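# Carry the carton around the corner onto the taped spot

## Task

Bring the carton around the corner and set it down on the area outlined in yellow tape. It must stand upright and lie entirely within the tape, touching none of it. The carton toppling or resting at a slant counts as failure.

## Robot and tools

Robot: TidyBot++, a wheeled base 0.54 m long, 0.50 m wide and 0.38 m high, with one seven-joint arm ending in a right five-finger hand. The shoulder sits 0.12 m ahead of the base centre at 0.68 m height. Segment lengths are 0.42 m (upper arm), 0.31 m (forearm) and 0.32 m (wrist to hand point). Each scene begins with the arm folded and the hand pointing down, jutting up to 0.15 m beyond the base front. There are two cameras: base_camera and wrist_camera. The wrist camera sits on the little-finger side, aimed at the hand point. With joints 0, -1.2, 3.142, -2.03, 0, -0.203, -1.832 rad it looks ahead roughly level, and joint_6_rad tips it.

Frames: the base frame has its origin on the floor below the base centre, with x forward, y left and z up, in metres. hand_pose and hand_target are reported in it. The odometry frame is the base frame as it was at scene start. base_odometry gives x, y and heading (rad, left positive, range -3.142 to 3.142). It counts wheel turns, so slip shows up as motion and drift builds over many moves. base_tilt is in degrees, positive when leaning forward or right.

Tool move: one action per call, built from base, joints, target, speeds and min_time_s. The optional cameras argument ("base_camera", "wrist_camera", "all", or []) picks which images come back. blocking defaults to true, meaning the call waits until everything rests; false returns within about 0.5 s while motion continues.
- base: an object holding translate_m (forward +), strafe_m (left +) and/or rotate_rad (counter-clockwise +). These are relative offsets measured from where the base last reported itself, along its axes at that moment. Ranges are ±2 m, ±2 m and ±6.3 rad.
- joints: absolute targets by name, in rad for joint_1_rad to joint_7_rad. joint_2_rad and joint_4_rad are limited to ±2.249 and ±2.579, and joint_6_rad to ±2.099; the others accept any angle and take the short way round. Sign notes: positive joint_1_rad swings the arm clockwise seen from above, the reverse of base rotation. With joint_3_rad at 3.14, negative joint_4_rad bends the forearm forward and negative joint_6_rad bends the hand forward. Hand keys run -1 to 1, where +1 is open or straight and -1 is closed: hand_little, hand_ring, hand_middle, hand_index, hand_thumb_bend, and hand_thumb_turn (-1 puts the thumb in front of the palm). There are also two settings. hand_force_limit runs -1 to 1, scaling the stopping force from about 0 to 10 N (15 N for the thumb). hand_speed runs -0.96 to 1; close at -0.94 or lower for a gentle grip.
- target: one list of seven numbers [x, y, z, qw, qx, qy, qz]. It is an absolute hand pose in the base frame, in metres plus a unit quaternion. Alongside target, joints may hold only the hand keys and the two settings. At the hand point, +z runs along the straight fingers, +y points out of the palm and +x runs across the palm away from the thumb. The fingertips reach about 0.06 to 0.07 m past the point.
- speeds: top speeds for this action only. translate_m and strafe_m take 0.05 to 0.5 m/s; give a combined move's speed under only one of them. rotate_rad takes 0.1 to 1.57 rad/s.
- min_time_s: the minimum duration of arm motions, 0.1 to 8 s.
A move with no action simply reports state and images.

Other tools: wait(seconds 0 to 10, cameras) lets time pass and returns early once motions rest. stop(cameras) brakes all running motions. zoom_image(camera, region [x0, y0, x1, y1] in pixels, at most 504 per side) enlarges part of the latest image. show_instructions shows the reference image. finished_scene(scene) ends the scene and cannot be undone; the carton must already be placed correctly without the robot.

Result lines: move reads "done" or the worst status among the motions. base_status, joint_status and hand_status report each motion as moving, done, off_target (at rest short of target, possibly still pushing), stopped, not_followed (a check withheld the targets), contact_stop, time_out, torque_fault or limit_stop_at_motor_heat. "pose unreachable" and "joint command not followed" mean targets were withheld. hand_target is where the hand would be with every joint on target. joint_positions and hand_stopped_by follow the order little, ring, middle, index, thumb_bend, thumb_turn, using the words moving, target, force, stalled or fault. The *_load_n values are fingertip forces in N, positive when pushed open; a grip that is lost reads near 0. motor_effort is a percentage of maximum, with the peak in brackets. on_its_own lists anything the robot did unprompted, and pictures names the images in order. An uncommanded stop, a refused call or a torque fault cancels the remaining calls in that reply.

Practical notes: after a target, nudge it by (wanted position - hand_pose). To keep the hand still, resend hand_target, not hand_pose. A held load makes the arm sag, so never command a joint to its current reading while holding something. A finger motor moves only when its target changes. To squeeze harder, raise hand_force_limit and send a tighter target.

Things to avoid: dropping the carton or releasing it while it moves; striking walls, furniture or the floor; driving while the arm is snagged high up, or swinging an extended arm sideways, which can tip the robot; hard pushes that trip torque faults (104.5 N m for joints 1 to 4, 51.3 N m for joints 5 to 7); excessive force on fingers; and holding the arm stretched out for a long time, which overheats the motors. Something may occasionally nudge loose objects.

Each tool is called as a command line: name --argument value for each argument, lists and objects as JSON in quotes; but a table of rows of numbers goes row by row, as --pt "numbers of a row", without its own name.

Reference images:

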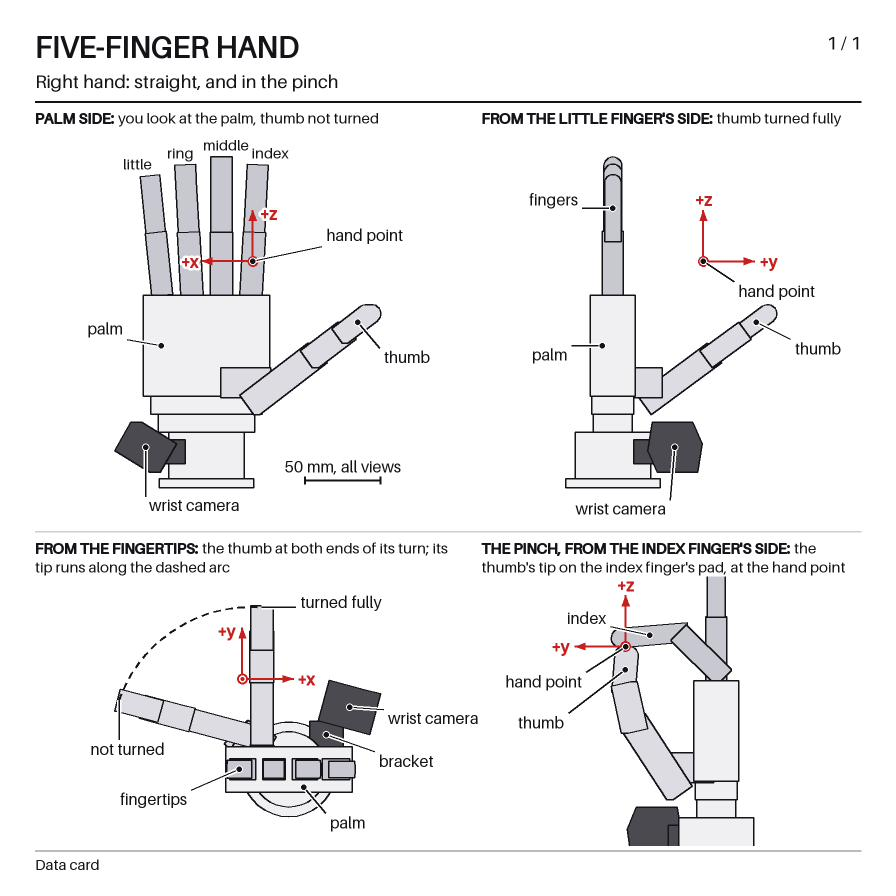

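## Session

move --joints '{"joint_1_rad":0,"joint_2_rad":-1.2,"joint_3_rad":3.142,"joint_4_rad":-2.02,"joint_5_rad":0,"joint_6_rad":-0.5,"joint_7_rad":-1.832}' --cameras '["all"]'

Scene clock: 3.43 s.
move: done
base_odometry: x=+0.000 y=+0.000 heading=+0.000
base_tilt: forward=-0.4 right=+0.0
base_status: not commanded
joint_positions: joint_1_rad=-0.022 joint_2_rad=-1.175 joint_3_rad=+3.155 joint_4_rad=-2.039 joint_5_rad=-0.048 joint_6_rad=-0.568 joint_7_rad=+4.409 hand_little=+1.000 hand_ring=+1.000 hand_middle=+1.000 hand_index=+1.000 hand_thumb_turn=+1.000 hand_thumb_bend=+1.000 hand_force_limit=+0.000 hand_speed=-0.800
joint_status: all done
hand_stopped_by: target,target,target,target,target,target
little_load_n: 0.0
ring_load_n: 0.0
middle_load_n: 0.0
index_load_n: 0.0
thumb_bend_load_n: 0.0
thumb_turn_load_n: 0.0
motor_effort: joint_1_rad=-2(3) joint_2_rad=+15(16) joint_3_rad=+1(2) joint_4_rad=+15(18) joint_5_rad=+1(1) joint_6_rad=+8(8) joint_7_rad=+1(2)
hand_pose: x=+0.2976 y=-0.0382 z=+1.0435 quat_wxyz=(+0.148, -0.648, +0.102, -0.740) (m; base frame)
hand_target: x=+0.2799 y=-0.0490 z=+1.0848 quat_wxyz=(+0.103, -0.608, +0.080, -0.783) (m; base frame)
hand_status: not commanded
pictures: base_camera, wrist_camera
Images, in order (width x height): base_camera 644x364, wrist_camera 504x504.

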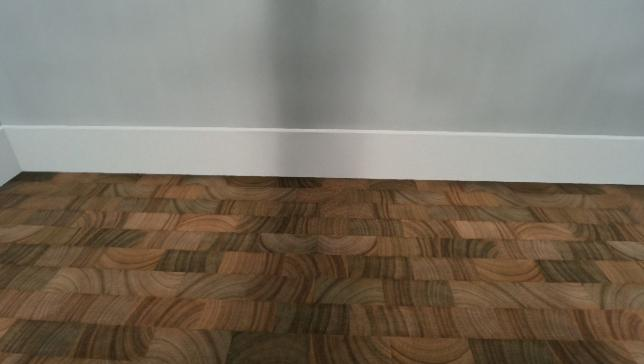

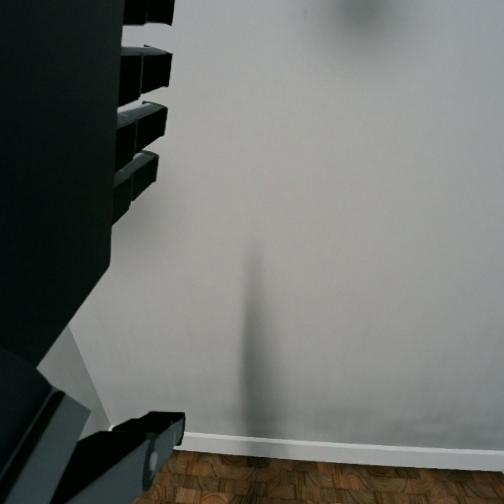

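move --base '{"rotate_rad":-1.59}' --cameras '["all"]'

Scene clock: 10.27 s.
move: done
base_odometry: x=+0.000 y=+0.000 heading=-1.590
base_tilt: forward=-0.4 right=+0.0
base_status: done
joint_positions: joint_1_rad=-0.017 joint_2_rad=-1.175 joint_3_rad=+3.154 joint_4_rad=-2.039 joint_5_rad=-0.048 joint_6_rad=-0.568 joint_7_rad=+4.411 hand_little=+1.000 hand_ring=+1.000 hand_middle=+1.000 hand_index=+1.000 hand_thumb_turn=+1.000 hand_thumb_bend=+1.000 hand_force_limit=+0.000 hand_speed=-0.800
joint_status: not commanded
hand_stopped_by: target,target,target,target,target,target
little_load_n: 0.0
ring_load_n: 0.0
middle_load_n: 0.0
index_load_n: 0.0
thumb_bend_load_n: 0.0
thumb_turn_load_n: 0.0
motor_effort: joint_1_rad=+0(3) joint_2_rad=+15(15) joint_3_rad=+1(1) joint_4_rad=+14(15) joint_5_rad=+1(1) joint_6_rad=+7(8) joint_7_rad=+1(1)
hand_pose: x=+0.2974 y=-0.0386 z=+1.0437 quat_wxyz=(+0.144, -0.648, +0.102, -0.740) (m; base frame)
hand_target: x=+0.2799 y=-0.0490 z=+1.0848 quat_wxyz=(+0.103, -0.608, +0.080, -0.783) (m; base frame)
hand_status: not commanded
pictures: base_camera, wrist_camera
Images, in order (width x height): base_camera 644x364, wrist_camera 504x504.

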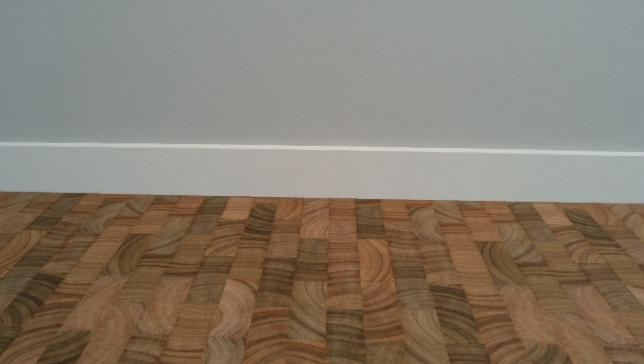

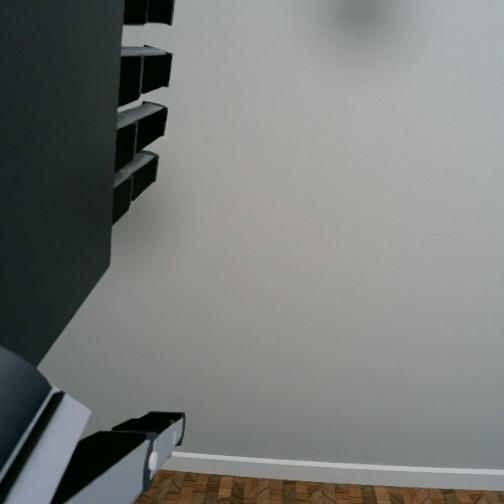

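move --base '{"rotate_rad":-1.585}' --joints '{"joint_2_rad":-0.93,"joint_4_rad":-2.0,"joint_6_rad":-0.5}' --cameras '["all"]'

Scene clock: 16.03 s.
move: done
base_odometry: x=+0.000 y=+0.000 heading=+3.109
base_tilt: forward=-0.4 right=+0.0
base_status: done
joint_positions: joint_1_rad=-0.016 joint_2_rad=-0.949 joint_3_rad=+3.150 joint_4_rad=-2.027 joint_5_rad=-0.048 joint_6_rad=-0.567 joint_7_rad=+4.411 hand_little=+1.000 hand_ring=+1.000 hand_middle=+1.000 hand_index=+1.000 hand_thumb_turn=+1.000 hand_thumb_bend=+1.000 hand_force_limit=+0.000 hand_speed=-0.800
joint_status: all done
hand_stopped_by: target,target,target,target,target,target
little_load_n: 0.0
ring_load_n: 0.0
middle_load_n: -0.5
index_load_n: 0.0
thumb_bend_load_n: 0.0
thumb_turn_load_n: 0.0
motor_effort: joint_1_rad=-1(3) joint_2_rad=+10(16) joint_3_rad=+1(2) joint_4_rad=+16(17) joint_5_rad=+1(1) joint_6_rad=+7(8) joint_7_rad=+1(1)
hand_pose: x=+0.3730 y=-0.0361 z=+1.0026 quat_wxyz=(+0.131, -0.724, +0.114, -0.668) (m; base frame)
hand_target: x=+0.3796 y=-0.0490 z=+1.0392 quat_wxyz=(+0.092, -0.701, +0.092, -0.701) (m; base frame)
hand_status: not commanded
pictures: base_camera, wrist_camera
Images, in order (width x height): base_camera 644x364, wrist_camera 504x504.

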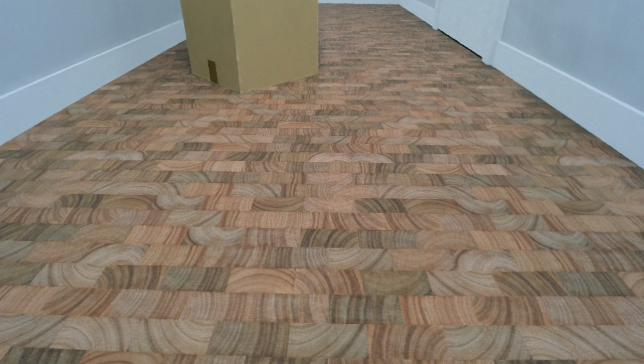

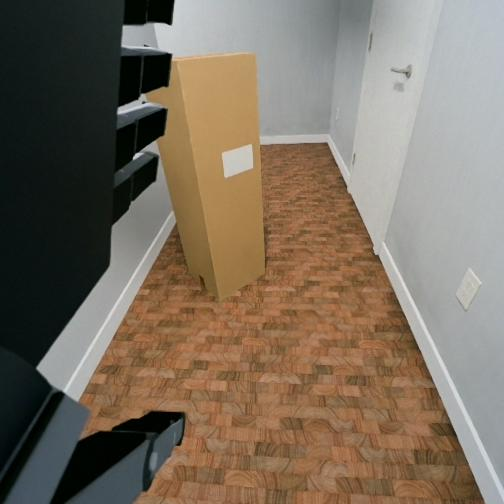

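move --base '{"strafe_m":0.2}' --joints '{"joint_2_rad":-0.6,"joint_4_rad":-1.4,"joint_6_rad":-0.6}' --cameras '["all"]'

move --base '{"translate_m":0.55}' --speeds '{"translate_m":0.3}' --cameras '["all"]'

Scene clock: 78.67 s.
move: done
base_odometry: x=-0.007 y=-0.200 heading=+3.108
base_tilt: forward=-0.4 right=+0.0
base_status: done
joint_positions: joint_1_rad=-0.014 joint_2_rad=-0.626 joint_3_rad=+3.144 joint_4_rad=-1.424 joint_5_rad=-0.048 joint_6_rad=-0.567 joint_7_rad=+4.412 hand_little=+1.000 hand_ring=+1.000 hand_middle=+1.000 hand_index=+1.000 hand_thumb_turn=+1.000 hand_thumb_bend=+1.000 hand_force_limit=+0.000 hand_speed=-0.800
joint_status: all done
hand_stopped_by: target,target,target,target,target,target
little_load_n: 0.0
ring_load_n: 0.0
middle_load_n: 0.0
index_load_n: 0.0
thumb_bend_load_n: 0.0
thumb_turn_load_n: 0.0
motor_effort: joint_1_rad=-1(3) joint_2_rad=+5(11) joint_3_rad=+0(2) joint_4_rad=+14(17) joint_5_rad=+1(1) joint_6_rad=+7(9) joint_7_rad=+1(1)
hand_pose: x=+0.4244 y=-0.0337 z=+1.2601 quat_wxyz=(+0.145, -0.624, +0.094, -0.762) (m; base frame)
hand_target: x=+0.4320 y=-0.0491 z=+1.2582 quat_wxyz=(+0.100, -0.639, +0.084, -0.758) (m; base frame)
hand_status: not commanded
pictures: base_camera, wrist_camera
Images, in order (width x height): base_camera 644x364, wrist_camera 504x504.

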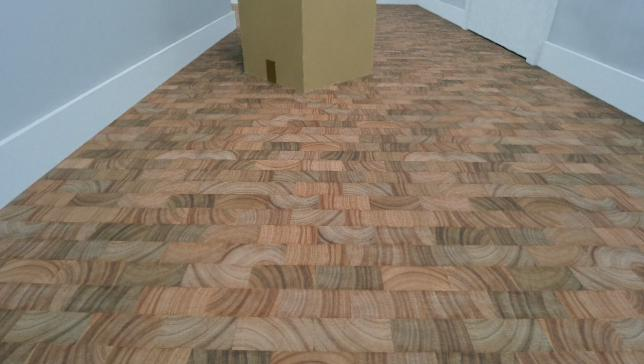

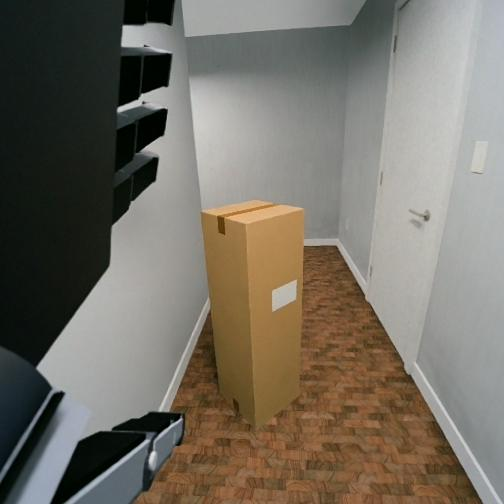

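Scene clock: 81.47 s.
move: done
base_odometry: x=-0.556 y=-0.182 heading=+3.108
base_tilt: forward=-0.4 right=+0.0
base_status: done
joint_positions: joint_1_rad=-0.014 joint_2_rad=-0.611 joint_3_rad=+3.144 joint_4_rad=-1.420 joint_5_rad=-0.048 joint_6_rad=-0.567 joint_7_rad=+4.412 hand_little=+1.000 hand_ring=+1.000 hand_middle=+1.000 hand_index=+1.000 hand_thumb_turn=+1.000 hand_thumb_bend=+1.000 hand_force_limit=+0.000 hand_speed=-0.800
joint_status: not commanded
hand_stopped_by: target,target,target,target,target,target
little_load_n: 0.0
ring_load_n: 0.0
middle_load_n: 0.0
index_load_n: 0.0
thumb_bend_load_n: 0.0
thumb_turn_load_n: 0.0
motor_effort: joint_1_rad=-2(2) joint_2_rad=+4(8) joint_3_rad=+1(1) joint_4_rad=+13(15) joint_5_rad=+0(1) joint_6_rad=+7(8) joint_7_rad=+1(1)
hand_pose: x=+0.4324 y=-0.0336 z=+1.2574 quat_wxyz=(+0.144, -0.628, +0.095, -0.759) (m; base frame)
hand_target: x=+0.4320 y=-0.0491 z=+1.2582 quat_wxyz=(+0.100, -0.639, +0.084, -0.758) (m; base frame)
hand_status: not commanded
pictures: base_camera, wrist_camera
Images, in order (width x height): base_camera 644x364, wrist_camera 504x504.

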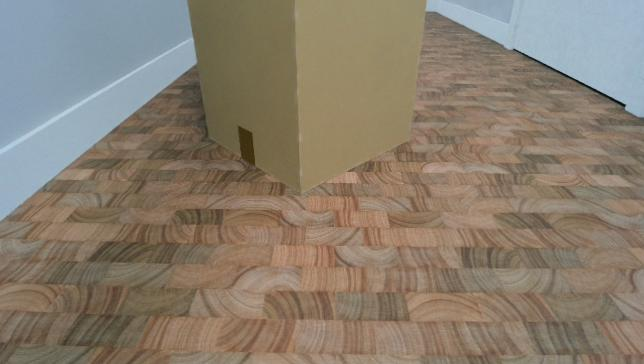

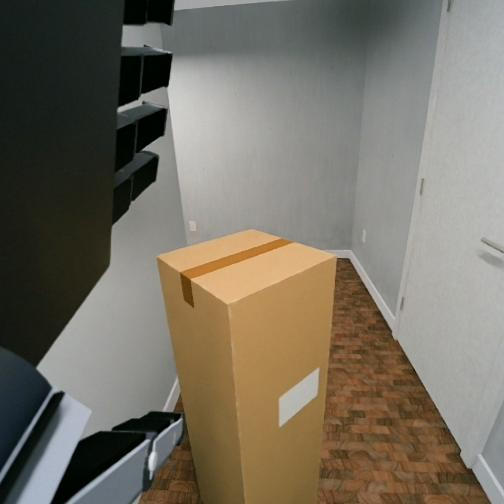

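move --base '{"rotate_rad":-0.15,"strafe_m":0.05}'

move --base '{"translate_m":0.38}' --speeds '{"translate_m":0.2}'

move --base '{"translate_m":0.15}' --speeds '{"translate_m":0.07}' --cameras '["all"]'

Scene clock: 105.23 s.
move: done
base_odometry: x=-0.558 y=-0.232 heading=+2.958
base_tilt: forward=-0.4 right=+0.0
base_status: done
joint_positions: joint_1_rad=-0.012 joint_2_rad=-0.611 joint_3_rad=+3.143 joint_4_rad=-1.420 joint_5_rad=-0.048 joint_6_rad=-0.567 joint_7_rad=+4.412 hand_little=+1.000 hand_ring=+1.000 hand_middle=+1.000 hand_index=+1.000 hand_thumb_turn=+1.000 hand_thumb_bend=+1.000 hand_force_limit=+0.000 hand_speed=-0.800
joint_status: not commanded
hand_stopped_by: target,target,target,target,target,target
little_load_n: 0.0
ring_load_n: 0.0
middle_load_n: 0.0
index_load_n: 0.0
thumb_bend_load_n: 0.0
thumb_turn_load_n: 0.0
motor_effort: joint_1_rad=-1(2) joint_2_rad=+4(5) joint_3_rad=+0(2) joint_4_rad=+13(14) joint_5_rad=+0(2) joint_6_rad=+7(8) joint_7_rad=+1(1)
hand_pose: x=+0.4323 y=-0.0340 z=+1.2574 quat_wxyz=(+0.144, -0.628, +0.095, -0.759) (m; base frame)
hand_target: x=+0.4320 y=-0.0491 z=+1.2582 quat_wxyz=(+0.100, -0.639, +0.084, -0.758) (m; base frame)
hand_status: not commanded
pictures: none

Scene clock: 107.90 s.
move: done
base_odometry: x=-0.932 y=-0.162 heading=+2.958
base_tilt: forward=-0.4 right=+0.0
base_status: done
joint_positions: joint_1_rad=-0.012 joint_2_rad=-0.606 joint_3_rad=+3.143 joint_4_rad=-1.419 joint_5_rad=-0.048 joint_6_rad=-0.567 joint_7_rad=+4.412 hand_little=+1.000 hand_ring=+1.000 hand_middle=+1.000 hand_index=+1.000 hand_thumb_turn=+1.000 hand_thumb_bend=+1.000 hand_force_limit=+0.000 hand_speed=-0.800
joint_status: not commanded
hand_stopped_by: target,target,target,target,target,target
little_load_n: 0.0
ring_load_n: 0.0
middle_load_n: 0.0
index_load_n: 0.0
thumb_bend_load_n: 0.0
thumb_turn_load_n: 0.0
motor_effort: joint_1_rad=-1(2) joint_2_rad=+4(9) joint_3_rad=+1(1) joint_4_rad=+14(15) joint_5_rad=+1(2) joint_6_rad=+7(8) joint_7_rad=+1(1)
hand_pose: x=+0.4345 y=-0.0339 z=+1.2568 quat_wxyz=(+0.143, -0.629, +0.095, -0.758) (m; base frame)
hand_target: x=+0.4320 y=-0.0491 z=+1.2582 quat_wxyz=(+0.100, -0.639, +0.084, -0.758) (m; base frame)
hand_status: not commanded
pictures: none

Scene clock: 110.67 s.
move: done
base_odometry: x=-1.079 y=-0.135 heading=+2.958
base_tilt: forward=-0.4 right=+0.0
base_status: done
joint_positions: joint_1_rad=-0.012 joint_2_rad=-0.606 joint_3_rad=+3.143 joint_4_rad=-1.418 joint_5_rad=-0.048 joint_6_rad=-0.567 joint_7_rad=+4.412 hand_little=+1.000 hand_ring=+1.000 hand_middle=+1.000 hand_index=+1.000 hand_thumb_turn=+1.000 hand_thumb_bend=+1.000 hand_force_limit=+0.000 hand_speed=-0.800
joint_status: not commanded
hand_stopped_by: target,target,target,target,target,target
little_load_n: 0.0
ring_load_n: 0.0
middle_load_n: 0.0
index_load_n: 0.0
thumb_bend_load_n: 0.0
thumb_turn_load_n: 0.0
motor_effort: joint_1_rad=-1(2) joint_2_rad=+4(7) joint_3_rad=+1(1) joint_4_rad=+13(15) joint_5_rad=+0(2) joint_6_rad=+7(8) joint_7_rad=+1(1)
hand_pose: x=+0.4347 y=-0.0339 z=+1.2571 quat_wxyz=(+0.143, -0.629, +0.095, -0.758) (m; base frame)
hand_target: x=+0.4320 y=-0.0491 z=+1.2582 quat_wxyz=(+0.100, -0.639, +0.084, -0.758) (m; base frame)
hand_status: not commanded
pictures: base_camera, wrist_camera
Images, in order (width x height): base_camera 644x364, wrist_camera 504x504.

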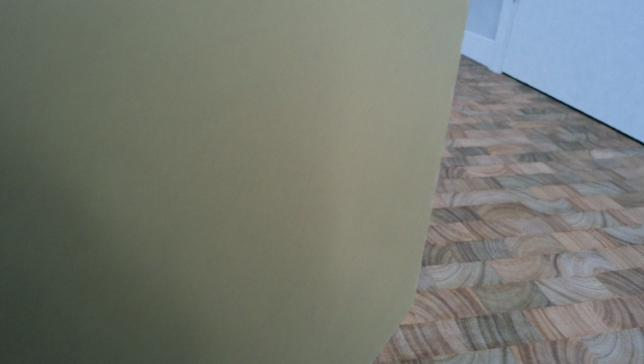

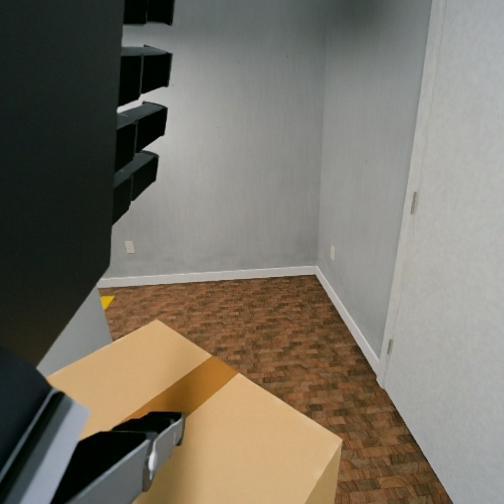

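move --base '{"translate_m":0.15}' --speeds '{"translate_m":0.07}' --cameras '["all"]'

Scene clock: 122.70 s.
move: done
base_odometry: x=-1.226 y=-0.108 heading=+2.958
base_tilt: forward=-0.4 right=+0.0
base_status: done
joint_positions: joint_1_rad=-0.012 joint_2_rad=-0.605 joint_3_rad=+3.143 joint_4_rad=-1.418 joint_5_rad=-0.048 joint_6_rad=-0.567 joint_7_rad=+4.412 hand_little=+1.000 hand_ring=+1.000 hand_middle=+1.000 hand_index=+1.000 hand_thumb_turn=+1.000 hand_thumb_bend=+1.000 hand_force_limit=+0.000 hand_speed=-0.800
joint_status: not commanded
hand_stopped_by: target,target,target,target,target,target
little_load_n: 0.0
ring_load_n: 0.0
middle_load_n: 0.0
index_load_n: 0.0
thumb_bend_load_n: 0.0
thumb_turn_load_n: 0.0
motor_effort: joint_1_rad=-1(2) joint_2_rad=+4(9) joint_3_rad=+1(1) joint_4_rad=+14(15) joint_5_rad=+0(2) joint_6_rad=+8(8) joint_7_rad=+1(1)
hand_pose: x=+0.4349 y=-0.0339 z=+1.2572 quat_wxyz=(+0.143, -0.629, +0.095, -0.758) (m; base frame)
hand_target: x=+0.4320 y=-0.0491 z=+1.2582 quat_wxyz=(+0.100, -0.639, +0.084, -0.758) (m; base frame)
hand_status: not commanded
pictures: base_camera, wrist_camera
Images, in order (width x height): base_camera 644x364, wrist_camera 504x504.

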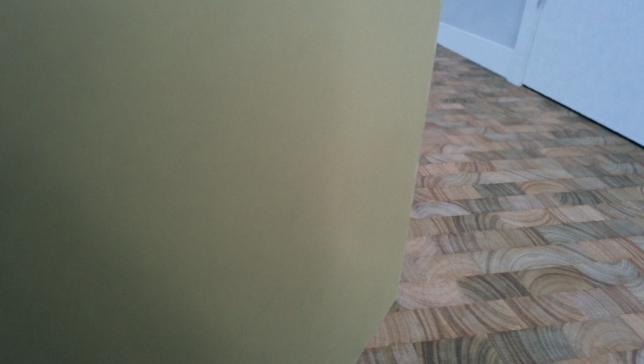

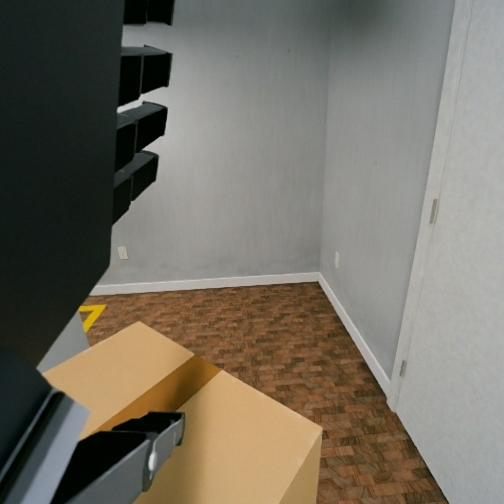

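move --base '{"translate_m":-0.06}' --speeds '{"translate_m":0.1}'

move --base '{"rotate_rad":0.145,"strafe_m":0.05}' --speeds '{"rotate_rad":0.5}' --cameras '["all"]'

move --base '{"translate_m":0.3}' --speeds '{"translate_m":0.07}' --cameras '["all"]'

Scene clock: 147.63 s.
move: done
base_odometry: x=-1.167 y=-0.119 heading=+2.959
base_tilt: forward=-0.3 right=+0.0
base_status: done
joint_positions: joint_1_rad=-0.012 joint_2_rad=-0.604 joint_3_rad=+3.143 joint_4_rad=-1.417 joint_5_rad=-0.048 joint_6_rad=-0.567 joint_7_rad=+4.412 hand_little=+1.000 hand_ring=+1.000 hand_middle=+1.000 hand_index=+1.000 hand_thumb_turn=+1.000 hand_thumb_bend=+1.000 hand_force_limit=+0.000 hand_speed=-0.800
joint_status: not commanded
hand_stopped_by: target,target,target,target,target,target
little_load_n: 0.0
ring_load_n: 0.0
middle_load_n: 0.0
index_load_n: 0.0
thumb_bend_load_n: 0.0
thumb_turn_load_n: 0.0
motor_effort: joint_1_rad=-2(2) joint_2_rad=+4(7) joint_3_rad=+1(1) joint_4_rad=+14(15) joint_5_rad=+0(1) joint_6_rad=+7(8) joint_7_rad=+1(1)
hand_pose: x=+0.4355 y=-0.0339 z=+1.2572 quat_wxyz=(+0.143, -0.629, +0.095, -0.758) (m; base frame)
hand_target: x=+0.4320 y=-0.0491 z=+1.2582 quat_wxyz=(+0.100, -0.639, +0.084, -0.758) (m; base frame)
hand_status: not commanded
pictures: none

Scene clock: 148.73 s.
move: done
base_odometry: x=-1.176 y=-0.168 heading=+3.104
base_tilt: forward=-0.5 right=+0.1
base_status: done
joint_positions: joint_1_rad=-0.012 joint_2_rad=-0.604 joint_3_rad=+3.138 joint_4_rad=-1.417 joint_5_rad=-0.048 joint_6_rad=-0.567 joint_7_rad=+4.412 hand_little=+1.000 hand_ring=+1.000 hand_middle=+1.000 hand_index=+1.000 hand_thumb_turn=+1.000 hand_thumb_bend=+1.000 hand_force_limit=+0.000 hand_speed=-0.800
joint_status: not commanded
hand_stopped_by: target,target,target,target,target,target
little_load_n: 0.0
ring_load_n: 0.0
middle_load_n: 0.0
index_load_n: 0.0
thumb_bend_load_n: 0.0
thumb_turn_load_n: 0.0
motor_effort: joint_1_rad=-1(2) joint_2_rad=+4(4) joint_3_rad=+1(3) joint_4_rad=+14(15) joint_5_rad=+0(2) joint_6_rad=+7(8) joint_7_rad=+0(1)
hand_pose: x=+0.4356 y=-0.0308 z=+1.2573 quat_wxyz=(+0.144, -0.630, +0.093, -0.758) (m; base frame)
hand_target: x=+0.4320 y=-0.0491 z=+1.2582 quat_wxyz=(+0.100, -0.639, +0.084, -0.758) (m; base frame)
hand_status: not commanded
pictures: base_camera, wrist_camera
Images, in order (width x height): base_camera 644x364, wrist_camera 504x504.

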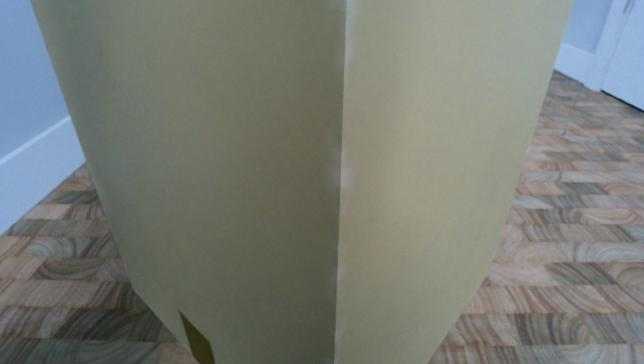

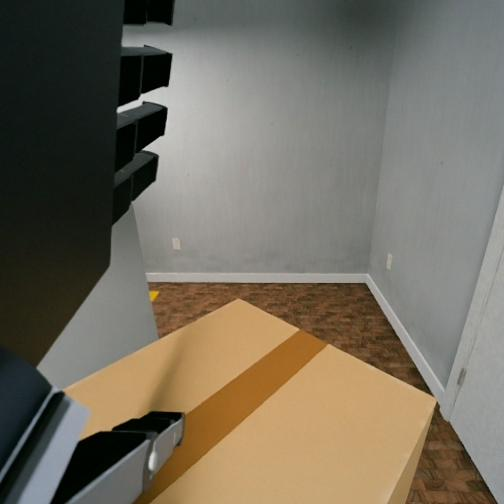

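Scene clock: 154.23 s.
move: done
base_odometry: x=-1.476 y=-0.157 heading=+3.104
base_tilt: forward=-0.3 right=+0.0
base_status: done
joint_positions: joint_1_rad=-0.012 joint_2_rad=-0.603 joint_3_rad=+3.138 joint_4_rad=-1.416 joint_5_rad=-0.048 joint_6_rad=-0.567 joint_7_rad=+4.412 hand_little=+1.000 hand_ring=+1.000 hand_middle=+1.000 hand_index=+1.000 hand_thumb_turn=+1.000 hand_thumb_bend=+1.000 hand_force_limit=+0.000 hand_speed=-0.800
joint_status: not commanded
hand_stopped_by: target,target,target,target,target,target
little_load_n: 0.0
ring_load_n: 0.0
middle_load_n: 0.0
index_load_n: 0.0
thumb_bend_load_n: 0.0
thumb_turn_load_n: 0.0
motor_effort: joint_1_rad=-1(3) joint_2_rad=+4(8) joint_3_rad=+1(1) joint_4_rad=+14(15) joint_5_rad=+1(2) joint_6_rad=+7(8) joint_7_rad=+1(1)
hand_pose: x=+0.4357 y=-0.0308 z=+1.2574 quat_wxyz=(+0.144, -0.630, +0.093, -0.758) (m; base frame)
hand_target: x=+0.4320 y=-0.0491 z=+1.2582 quat_wxyz=(+0.100, -0.639, +0.084, -0.758) (m; base frame)
hand_status: not commanded
pictures: base_camera, wrist_camera
Images, in order (width x height): base_camera 644x364, wrist_camera 504x504.

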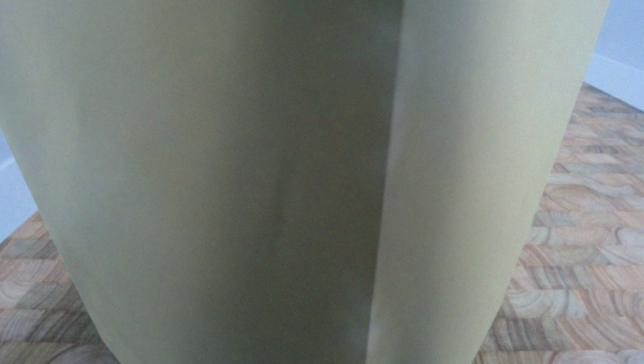

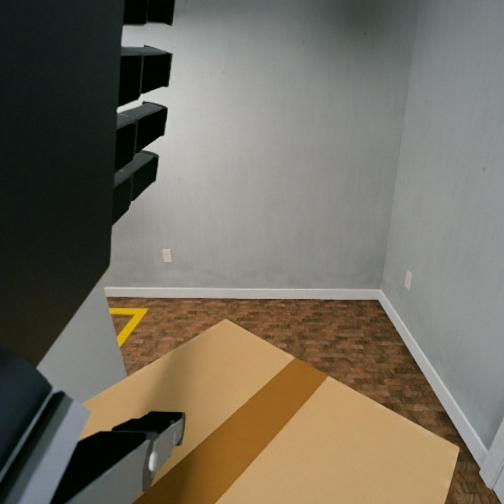

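move --base '{"translate_m":0.25}' --speeds '{"translate_m":0.08}' --cameras '["all"]'

Scene clock: 189.70 s.
move: done
base_odometry: x=-1.725 y=-0.148 heading=+3.104
base_tilt: forward=-0.5 right=+0.1
base_status: done
joint_positions: joint_1_rad=-0.012 joint_2_rad=-0.603 joint_3_rad=+3.138 joint_4_rad=-1.416 joint_5_rad=-0.048 joint_6_rad=-0.567 joint_7_rad=+4.412 hand_little=+1.000 hand_ring=+1.000 hand_middle=+1.000 hand_index=+1.000 hand_thumb_turn=+1.000 hand_thumb_bend=+1.000 hand_force_limit=+0.000 hand_speed=-0.800
joint_status: not commanded
hand_stopped_by: target,target,target,target,target,target
little_load_n: 0.0
ring_load_n: 0.0
middle_load_n: 0.0
index_load_n: 0.0
thumb_bend_load_n: 0.0
thumb_turn_load_n: 0.0
motor_effort: joint_1_rad=-1(3) joint_2_rad=+4(9) joint_3_rad=+1(1) joint_4_rad=+14(15) joint_5_rad=+0(2) joint_6_rad=+6(8) joint_7_rad=+0(1)
hand_pose: x=+0.4358 y=-0.0308 z=+1.2575 quat_wxyz=(+0.144, -0.630, +0.093, -0.758) (m; base frame)
hand_target: x=+0.4320 y=-0.0491 z=+1.2582 quat_wxyz=(+0.100, -0.639, +0.084, -0.758) (m; base frame)
hand_status: not commanded
pictures: base_camera, wrist_camera
Images, in order (width x height): base_camera 644x364, wrist_camera 504x504.

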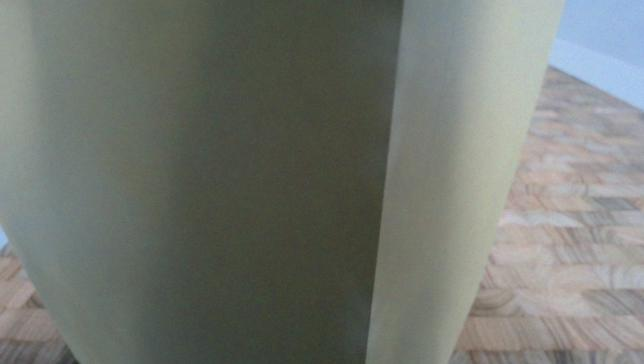

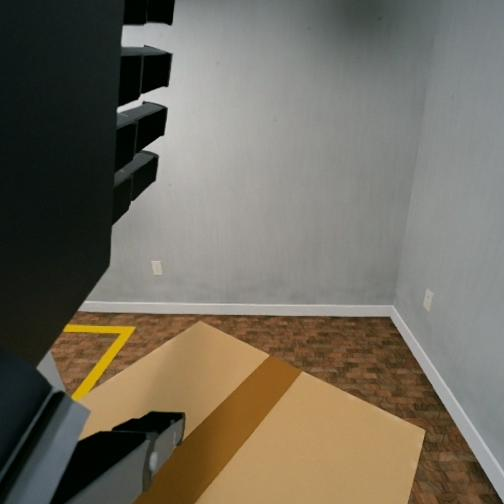

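move --base '{"translate_m":0.22}' --speeds '{"translate_m":0.08}' --cameras '["all"]'

Scene clock: 212.60 s.
move: done
base_odometry: x=-1.944 y=-0.140 heading=+3.103
base_tilt: forward=-0.4 right=+0.0
base_status: done
joint_positions: joint_1_rad=-0.012 joint_2_rad=-0.603 joint_3_rad=+3.138 joint_4_rad=-1.416 joint_5_rad=-0.048 joint_6_rad=-0.567 joint_7_rad=+4.412 hand_little=+1.000 hand_ring=+1.000 hand_middle=+1.000 hand_index=+1.000 hand_thumb_turn=+1.000 hand_thumb_bend=+1.000 hand_force_limit=+0.000 hand_speed=-0.800
joint_status: not commanded
hand_stopped_by: target,target,target,target,target,target
little_load_n: 0.0
ring_load_n: 0.0
middle_load_n: 0.0
index_load_n: 0.0
thumb_bend_load_n: 0.0
thumb_turn_load_n: 0.0
motor_effort: joint_1_rad=-1(2) joint_2_rad=+4(9) joint_3_rad=+1(1) joint_4_rad=+13(15) joint_5_rad=+0(1) joint_6_rad=+7(8) joint_7_rad=+1(1)
hand_pose: x=+0.4359 y=-0.0308 z=+1.2577 quat_wxyz=(+0.144, -0.630, +0.093, -0.758) (m; base frame)
hand_target: x=+0.4320 y=-0.0491 z=+1.2582 quat_wxyz=(+0.100, -0.639, +0.084, -0.758) (m; base frame)
hand_status: not commanded
pictures: base_camera, wrist_camera
Images, in order (width x height): base_camera 644x364, wrist_camera 504x504.

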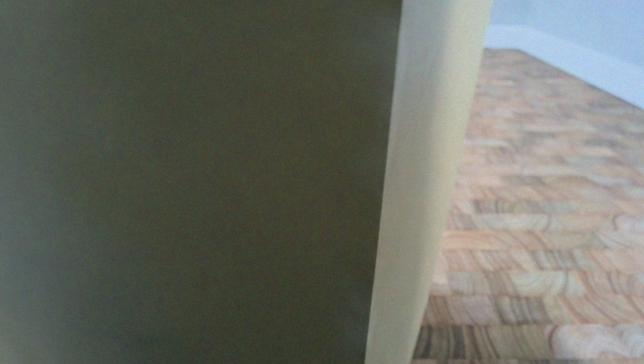

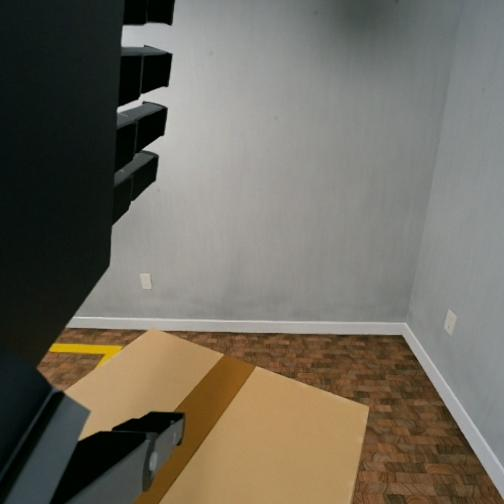

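move --base '{"translate_m":0.16}' --speeds '{"translate_m":0.08}' --cameras '["all"]'

Scene clock: 223.13 s.
move: done
base_odometry: x=-2.104 y=-0.134 heading=+3.103
base_tilt: forward=-0.4 right=+0.0
base_status: done
joint_positions: joint_1_rad=-0.012 joint_2_rad=-0.602 joint_3_rad=+3.138 joint_4_rad=-1.415 joint_5_rad=-0.048 joint_6_rad=-0.567 joint_7_rad=+4.412 hand_little=+1.000 hand_ring=+1.000 hand_middle=+1.000 hand_index=+1.000 hand_thumb_turn=+1.000 hand_thumb_bend=+1.000 hand_force_limit=+0.000 hand_speed=-0.800
joint_status: not commanded
hand_stopped_by: target,target,target,target,target,target
little_load_n: 0.0
ring_load_n: 0.0
middle_load_n: 0.0
index_load_n: 0.0
thumb_bend_load_n: 0.0
thumb_turn_load_n: 0.0
motor_effort: joint_1_rad=-2(2) joint_2_rad=+4(9) joint_3_rad=+1(1) joint_4_rad=+13(15) joint_5_rad=+0(1) joint_6_rad=+7(8) joint_7_rad=+1(1)
hand_pose: x=+0.4360 y=-0.0308 z=+1.2577 quat_wxyz=(+0.144, -0.630, +0.093, -0.758) (m; base frame)
hand_target: x=+0.4320 y=-0.0491 z=+1.2582 quat_wxyz=(+0.100, -0.639, +0.084, -0.758) (m; base frame)
hand_status: not commanded
pictures: base_camera, wrist_camera
Images, in order (width x height): base_camera 644x364, wrist_camera 504x504.

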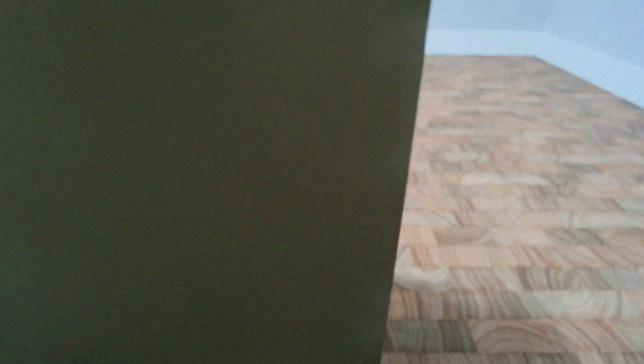

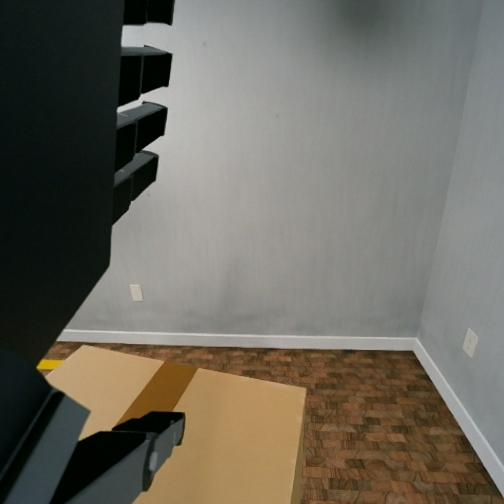

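move --base '{"translate_m":0.18}' --speeds '{"translate_m":0.08}' --joints '{"joint_1_rad":-1.1}' --min_time_s 2.5 --cameras '["all"]'

Scene clock: 242.30 s.
move: done
base_odometry: x=-2.284 y=-0.127 heading=+3.103
base_tilt: forward=-0.4 right=+0.0
base_status: done
joint_positions: joint_1_rad=-1.079 joint_2_rad=-0.603 joint_3_rad=+3.139 joint_4_rad=-1.415 joint_5_rad=-0.048 joint_6_rad=-0.567 joint_7_rad=+4.412 hand_little=+1.000 hand_ring=+1.000 hand_middle=+1.000 hand_index=+1.000 hand_thumb_turn=+1.000 hand_thumb_bend=+1.000 hand_force_limit=+0.000 hand_speed=-0.800
joint_status: all done
hand_stopped_by: target,target,target,target,target,target
little_load_n: 0.0
ring_load_n: 0.0
middle_load_n: 0.0
index_load_n: 0.0
thumb_bend_load_n: 0.0
thumb_turn_load_n: 0.0
motor_effort: joint_1_rad=-2(3) joint_2_rad=+4(9) joint_3_rad=+1(1) joint_4_rad=+13(15) joint_5_rad=+0(1) joint_6_rad=+7(8) joint_7_rad=+1(1)
hand_pose: x=+0.2993 y=+0.2622 z=+1.2580 quat_wxyz=(+0.509, -0.589, -0.240, -0.580) (m; base frame)
hand_target: x=+0.3047 y=+0.2567 z=+1.2582 quat_wxyz=(+0.481, -0.588, -0.262, -0.594) (m; base frame)
hand_status: not commanded
pictures: base_camera, wrist_camera
Images, in order (width x height): base_camera 644x364, wrist_camera 504x504.

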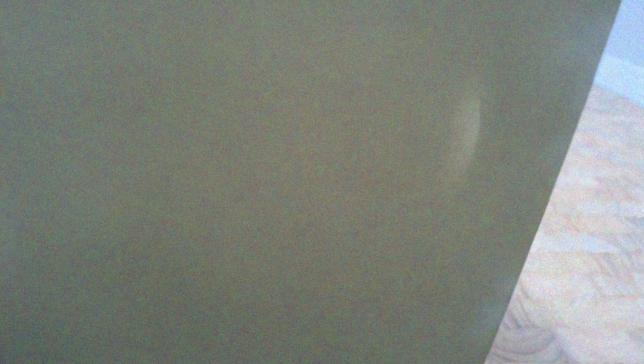

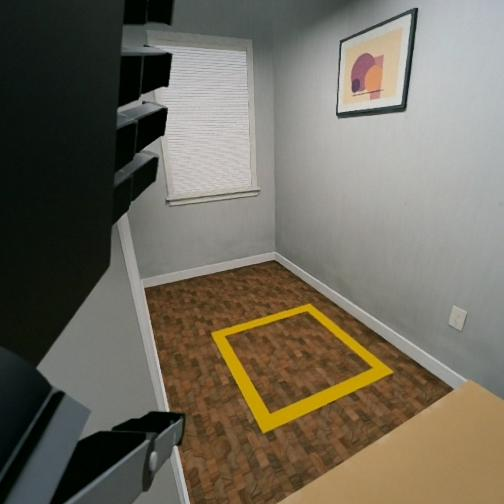

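move --joints '{"joint_1_rad":0.0}' --min_time_s 2 --cameras '["all"]'

Scene clock: 263.53 s.
move: done
base_odometry: x=-2.284 y=-0.127 heading=+3.103
base_tilt: forward=-0.4 right=+0.0
base_status: not commanded
joint_positions: joint_1_rad=-0.021 joint_2_rad=-0.603 joint_3_rad=+3.139 joint_4_rad=-1.415 joint_5_rad=-0.048 joint_6_rad=-0.567 joint_7_rad=+4.412 hand_little=+1.000 hand_ring=+1.000 hand_middle=+1.000 hand_index=+1.000 hand_thumb_turn=+1.000 hand_thumb_bend=+1.000 hand_force_limit=+0.000 hand_speed=-0.800
joint_status: all done
hand_stopped_by: target,target,target,target,target,target
little_load_n: 0.0
ring_load_n: -0.5
middle_load_n: 0.0
index_load_n: 0.0
thumb_bend_load_n: 0.0
thumb_turn_load_n: 0.0
motor_effort: joint_1_rad=-1(3) joint_2_rad=+4(4) joint_3_rad=+1(1) joint_4_rad=+15(15) joint_5_rad=+0(1) joint_6_rad=+7(8) joint_7_rad=+1(1)
hand_pose: x=+0.4359 y=-0.0283 z=+1.2580 quat_wxyz=(+0.147, -0.630, +0.090, -0.757) (m; base frame)
hand_target: x=+0.4320 y=-0.0491 z=+1.2582 quat_wxyz=(+0.100, -0.639, +0.084, -0.758) (m; base frame)
hand_status: not commanded
pictures: base_camera, wrist_camera
Images, in order (width x height): base_camera 644x364, wrist_camera 504x504.

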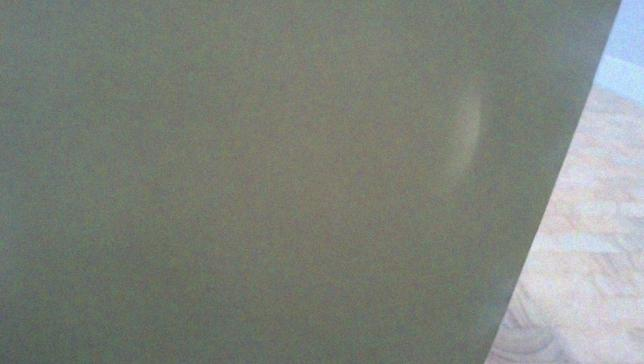

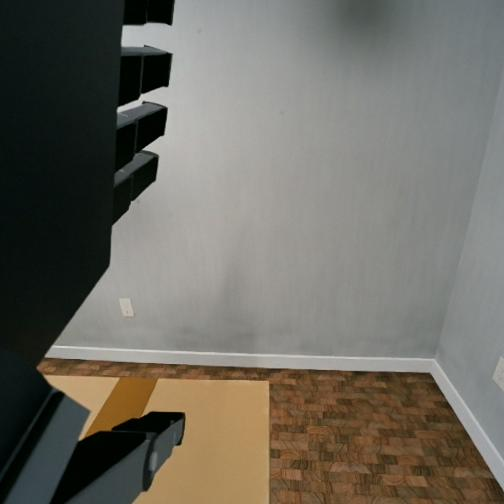

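move --base '{"translate_m":0.08}' --speeds '{"translate_m":0.08}'

move --base '{"translate_m":0.2243,"strafe_m":-0.0837,"rotate_rad":0.2618}' --speeds '{"translate_m":0.12,"rotate_rad":0.122}' --cameras '["all"]'

Scene clock: 290.37 s.
move: done
base_odometry: x=-2.363 y=-0.124 heading=+3.102
base_tilt: forward=-0.4 right=+0.0
base_status: done
joint_positions: joint_1_rad=-0.021 joint_2_rad=-0.603 joint_3_rad=+3.139 joint_4_rad=-1.415 joint_5_rad=-0.048 joint_6_rad=-0.567 joint_7_rad=+4.412 hand_little=+1.000 hand_ring=+1.000 hand_middle=+1.000 hand_index=+1.000 hand_thumb_turn=+1.000 hand_thumb_bend=+1.000 hand_force_limit=+0.000 hand_speed=-0.800
joint_status: not commanded
hand_stopped_by: target,target,target,target,target,target
little_load_n: 0.0
ring_load_n: 0.0
middle_load_n: 0.0
index_load_n: 0.0
thumb_bend_load_n: 0.0
thumb_turn_load_n: 0.0
motor_effort: joint_1_rad=-1(2) joint_2_rad=+4(8) joint_3_rad=+1(1) joint_4_rad=+14(15) joint_5_rad=+1(1) joint_6_rad=+8(9) joint_7_rad=+1(1)
hand_pose: x=+0.4359 y=-0.0284 z=+1.2581 quat_wxyz=(+0.147, -0.630, +0.090, -0.757) (m; base frame)
hand_target: x=+0.4320 y=-0.0491 z=+1.2582 quat_wxyz=(+0.100, -0.639, +0.084, -0.758) (m; base frame)
hand_status: not commanded
pictures: none

Scene clock: 292.97 s.
move: done
base_odometry: x=-2.584 y=-0.031 heading=-2.920
base_tilt: forward=-0.4 right=+0.0
base_status: done
joint_positions: joint_1_rad=-0.020 joint_2_rad=-0.603 joint_3_rad=+3.139 joint_4_rad=-1.415 joint_5_rad=-0.048 joint_6_rad=-0.567 joint_7_rad=+4.412 hand_little=+1.000 hand_ring=+1.000 hand_middle=+1.000 hand_index=+1.000 hand_thumb_turn=+1.000 hand_thumb_bend=+1.000 hand_force_limit=+0.000 hand_speed=-0.800
joint_status: not commanded
hand_stopped_by: target,target,target,target,target,target
little_load_n: 0.0
ring_load_n: 0.0
middle_load_n: 0.0
index_load_n: 0.0
thumb_bend_load_n: 0.0
thumb_turn_load_n: 0.0
motor_effort: joint_1_rad=-1(2) joint_2_rad=+4(8) joint_3_rad=+1(2) joint_4_rad=+14(15) joint_5_rad=+1(1) joint_6_rad=+7(8) joint_7_rad=+1(2)
hand_pose: x=+0.4358 y=-0.0288 z=+1.2582 quat_wxyz=(+0.147, -0.630, +0.091, -0.757) (m; base frame)
hand_target: x=+0.4320 y=-0.0491 z=+1.2582 quat_wxyz=(+0.100, -0.639, +0.084, -0.758) (m; base frame)
hand_status: not commanded
pictures: base_camera, wrist_camera
Images, in order (width x height): base_camera 644x364, wrist_camera 504x504.

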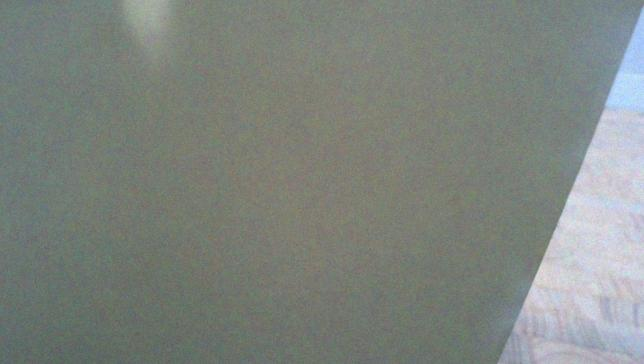

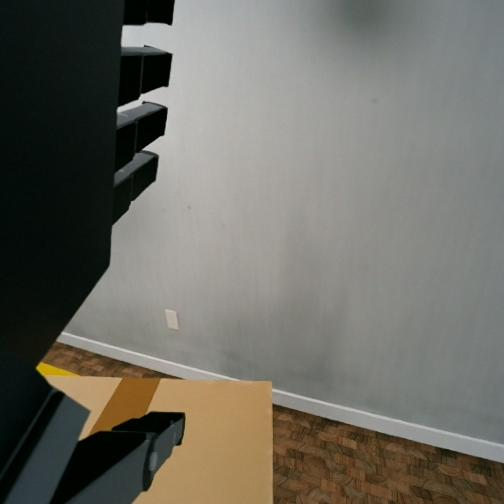

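Box holds flush. Continue the arc.

move --base '{"translate_m":0.2243,"strafe_m":-0.0837,"rotate_rad":0.2618}' --speeds '{"translate_m":0.12,"rotate_rad":0.122}' --cameras '["all"]'

move --base '{"translate_m":0.2243,"strafe_m":-0.0837,"rotate_rad":0.2618}' --speeds '{"translate_m":0.12,"rotate_rad":0.122}' --cameras '["all"]'

Scene clock: 300.37 s.
move: done
base_odometry: x=-2.821 y=+0.001 heading=-2.659
base_tilt: forward=-0.4 right=+0.1
base_status: done
joint_positions: joint_1_rad=-0.019 joint_2_rad=-0.603 joint_3_rad=+3.139 joint_4_rad=-1.415 joint_5_rad=-0.048 joint_6_rad=-0.567 joint_7_rad=+4.412 hand_little=+1.000 hand_ring=+1.000 hand_middle=+1.000 hand_index=+1.000 hand_thumb_turn=+1.000 hand_thumb_bend=+1.000 hand_force_limit=+0.000 hand_speed=-0.800
joint_status: not commanded
hand_stopped_by: target,target,target,target,target,target
little_load_n: 0.0
ring_load_n: 0.0
middle_load_n: 0.0
index_load_n: 0.0
thumb_bend_load_n: 0.0
thumb_turn_load_n: 0.0
motor_effort: joint_1_rad=-2(3) joint_2_rad=+4(7) joint_3_rad=+1(2) joint_4_rad=+15(15) joint_5_rad=+0(1) joint_6_rad=+6(8) joint_7_rad=+1(1)
hand_pose: x=+0.4358 y=-0.0291 z=+1.2583 quat_wxyz=(+0.147, -0.630, +0.091, -0.758) (m; base frame)
hand_target: x=+0.4320 y=-0.0491 z=+1.2582 quat_wxyz=(+0.100, -0.639, +0.084, -0.758) (m; base frame)
hand_status: not commanded
pictures: base_camera, wrist_camera
Images, in order (width x height): base_camera 644x364, wrist_camera 504x504.

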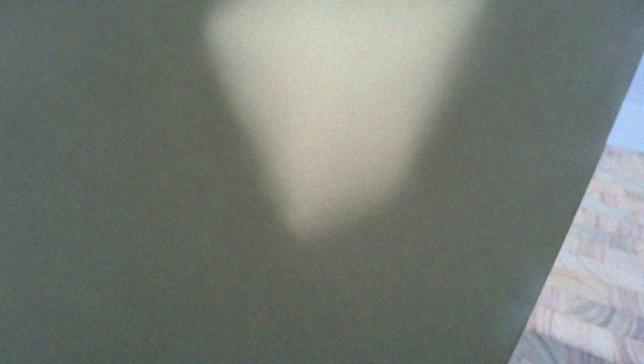

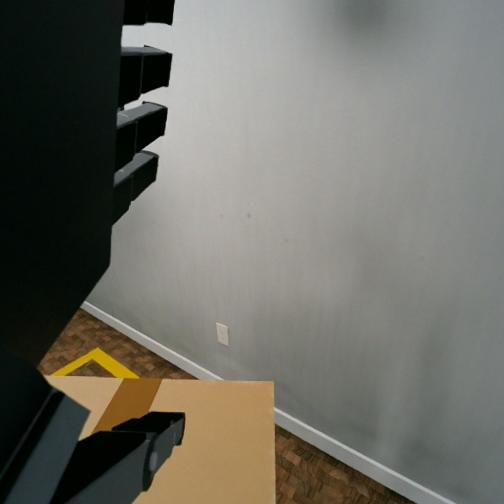

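Scene clock: 302.97 s.
move: done
base_odometry: x=-3.058 y=-0.029 heading=-2.398
base_tilt: forward=-0.4 right=+0.0
base_status: done
joint_positions: joint_1_rad=-0.019 joint_2_rad=-0.603 joint_3_rad=+3.139 joint_4_rad=-1.415 joint_5_rad=-0.048 joint_6_rad=-0.567 joint_7_rad=+4.412 hand_little=+1.000 hand_ring=+1.000 hand_middle=+1.000 hand_index=+1.000 hand_thumb_turn=+1.000 hand_thumb_bend=+1.000 hand_force_limit=+0.000 hand_speed=-0.800
joint_status: not commanded
hand_stopped_by: target,target,target,target,target,target
little_load_n: 0.0
ring_load_n: 0.0
middle_load_n: 0.0
index_load_n: 0.0
thumb_bend_load_n: 0.0
thumb_turn_load_n: 0.0
motor_effort: joint_1_rad=-1(2) joint_2_rad=+4(7) joint_3_rad=+1(2) joint_4_rad=+13(15) joint_5_rad=+1(2) joint_6_rad=+7(8) joint_7_rad=+1(1)
hand_pose: x=+0.4356 y=-0.0293 z=+1.2584 quat_wxyz=(+0.146, -0.629, +0.091, -0.758) (m; base frame)
hand_target: x=+0.4320 y=-0.0491 z=+1.2582 quat_wxyz=(+0.100, -0.639, +0.084, -0.758) (m; base frame)
hand_status: not commanded
pictures: base_camera, wrist_camera
Images, in order (width x height): base_camera 644x364, wrist_camera 504x504.

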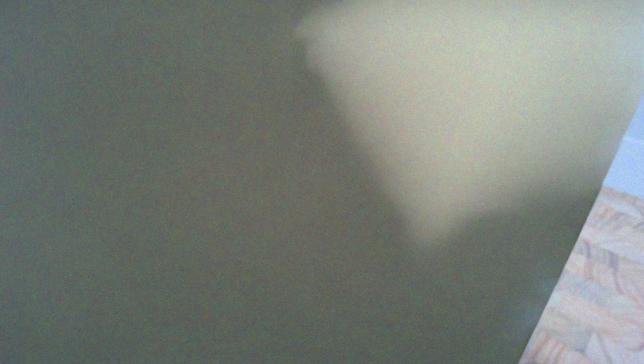

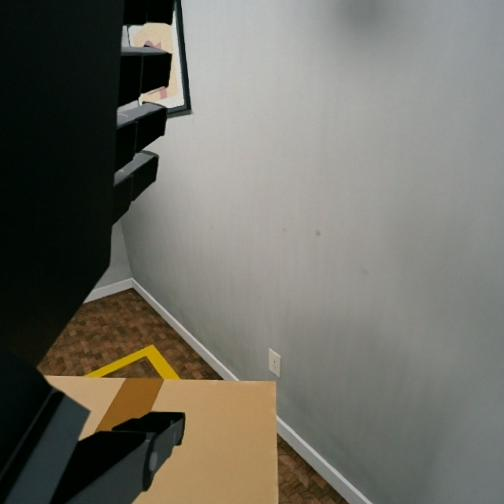

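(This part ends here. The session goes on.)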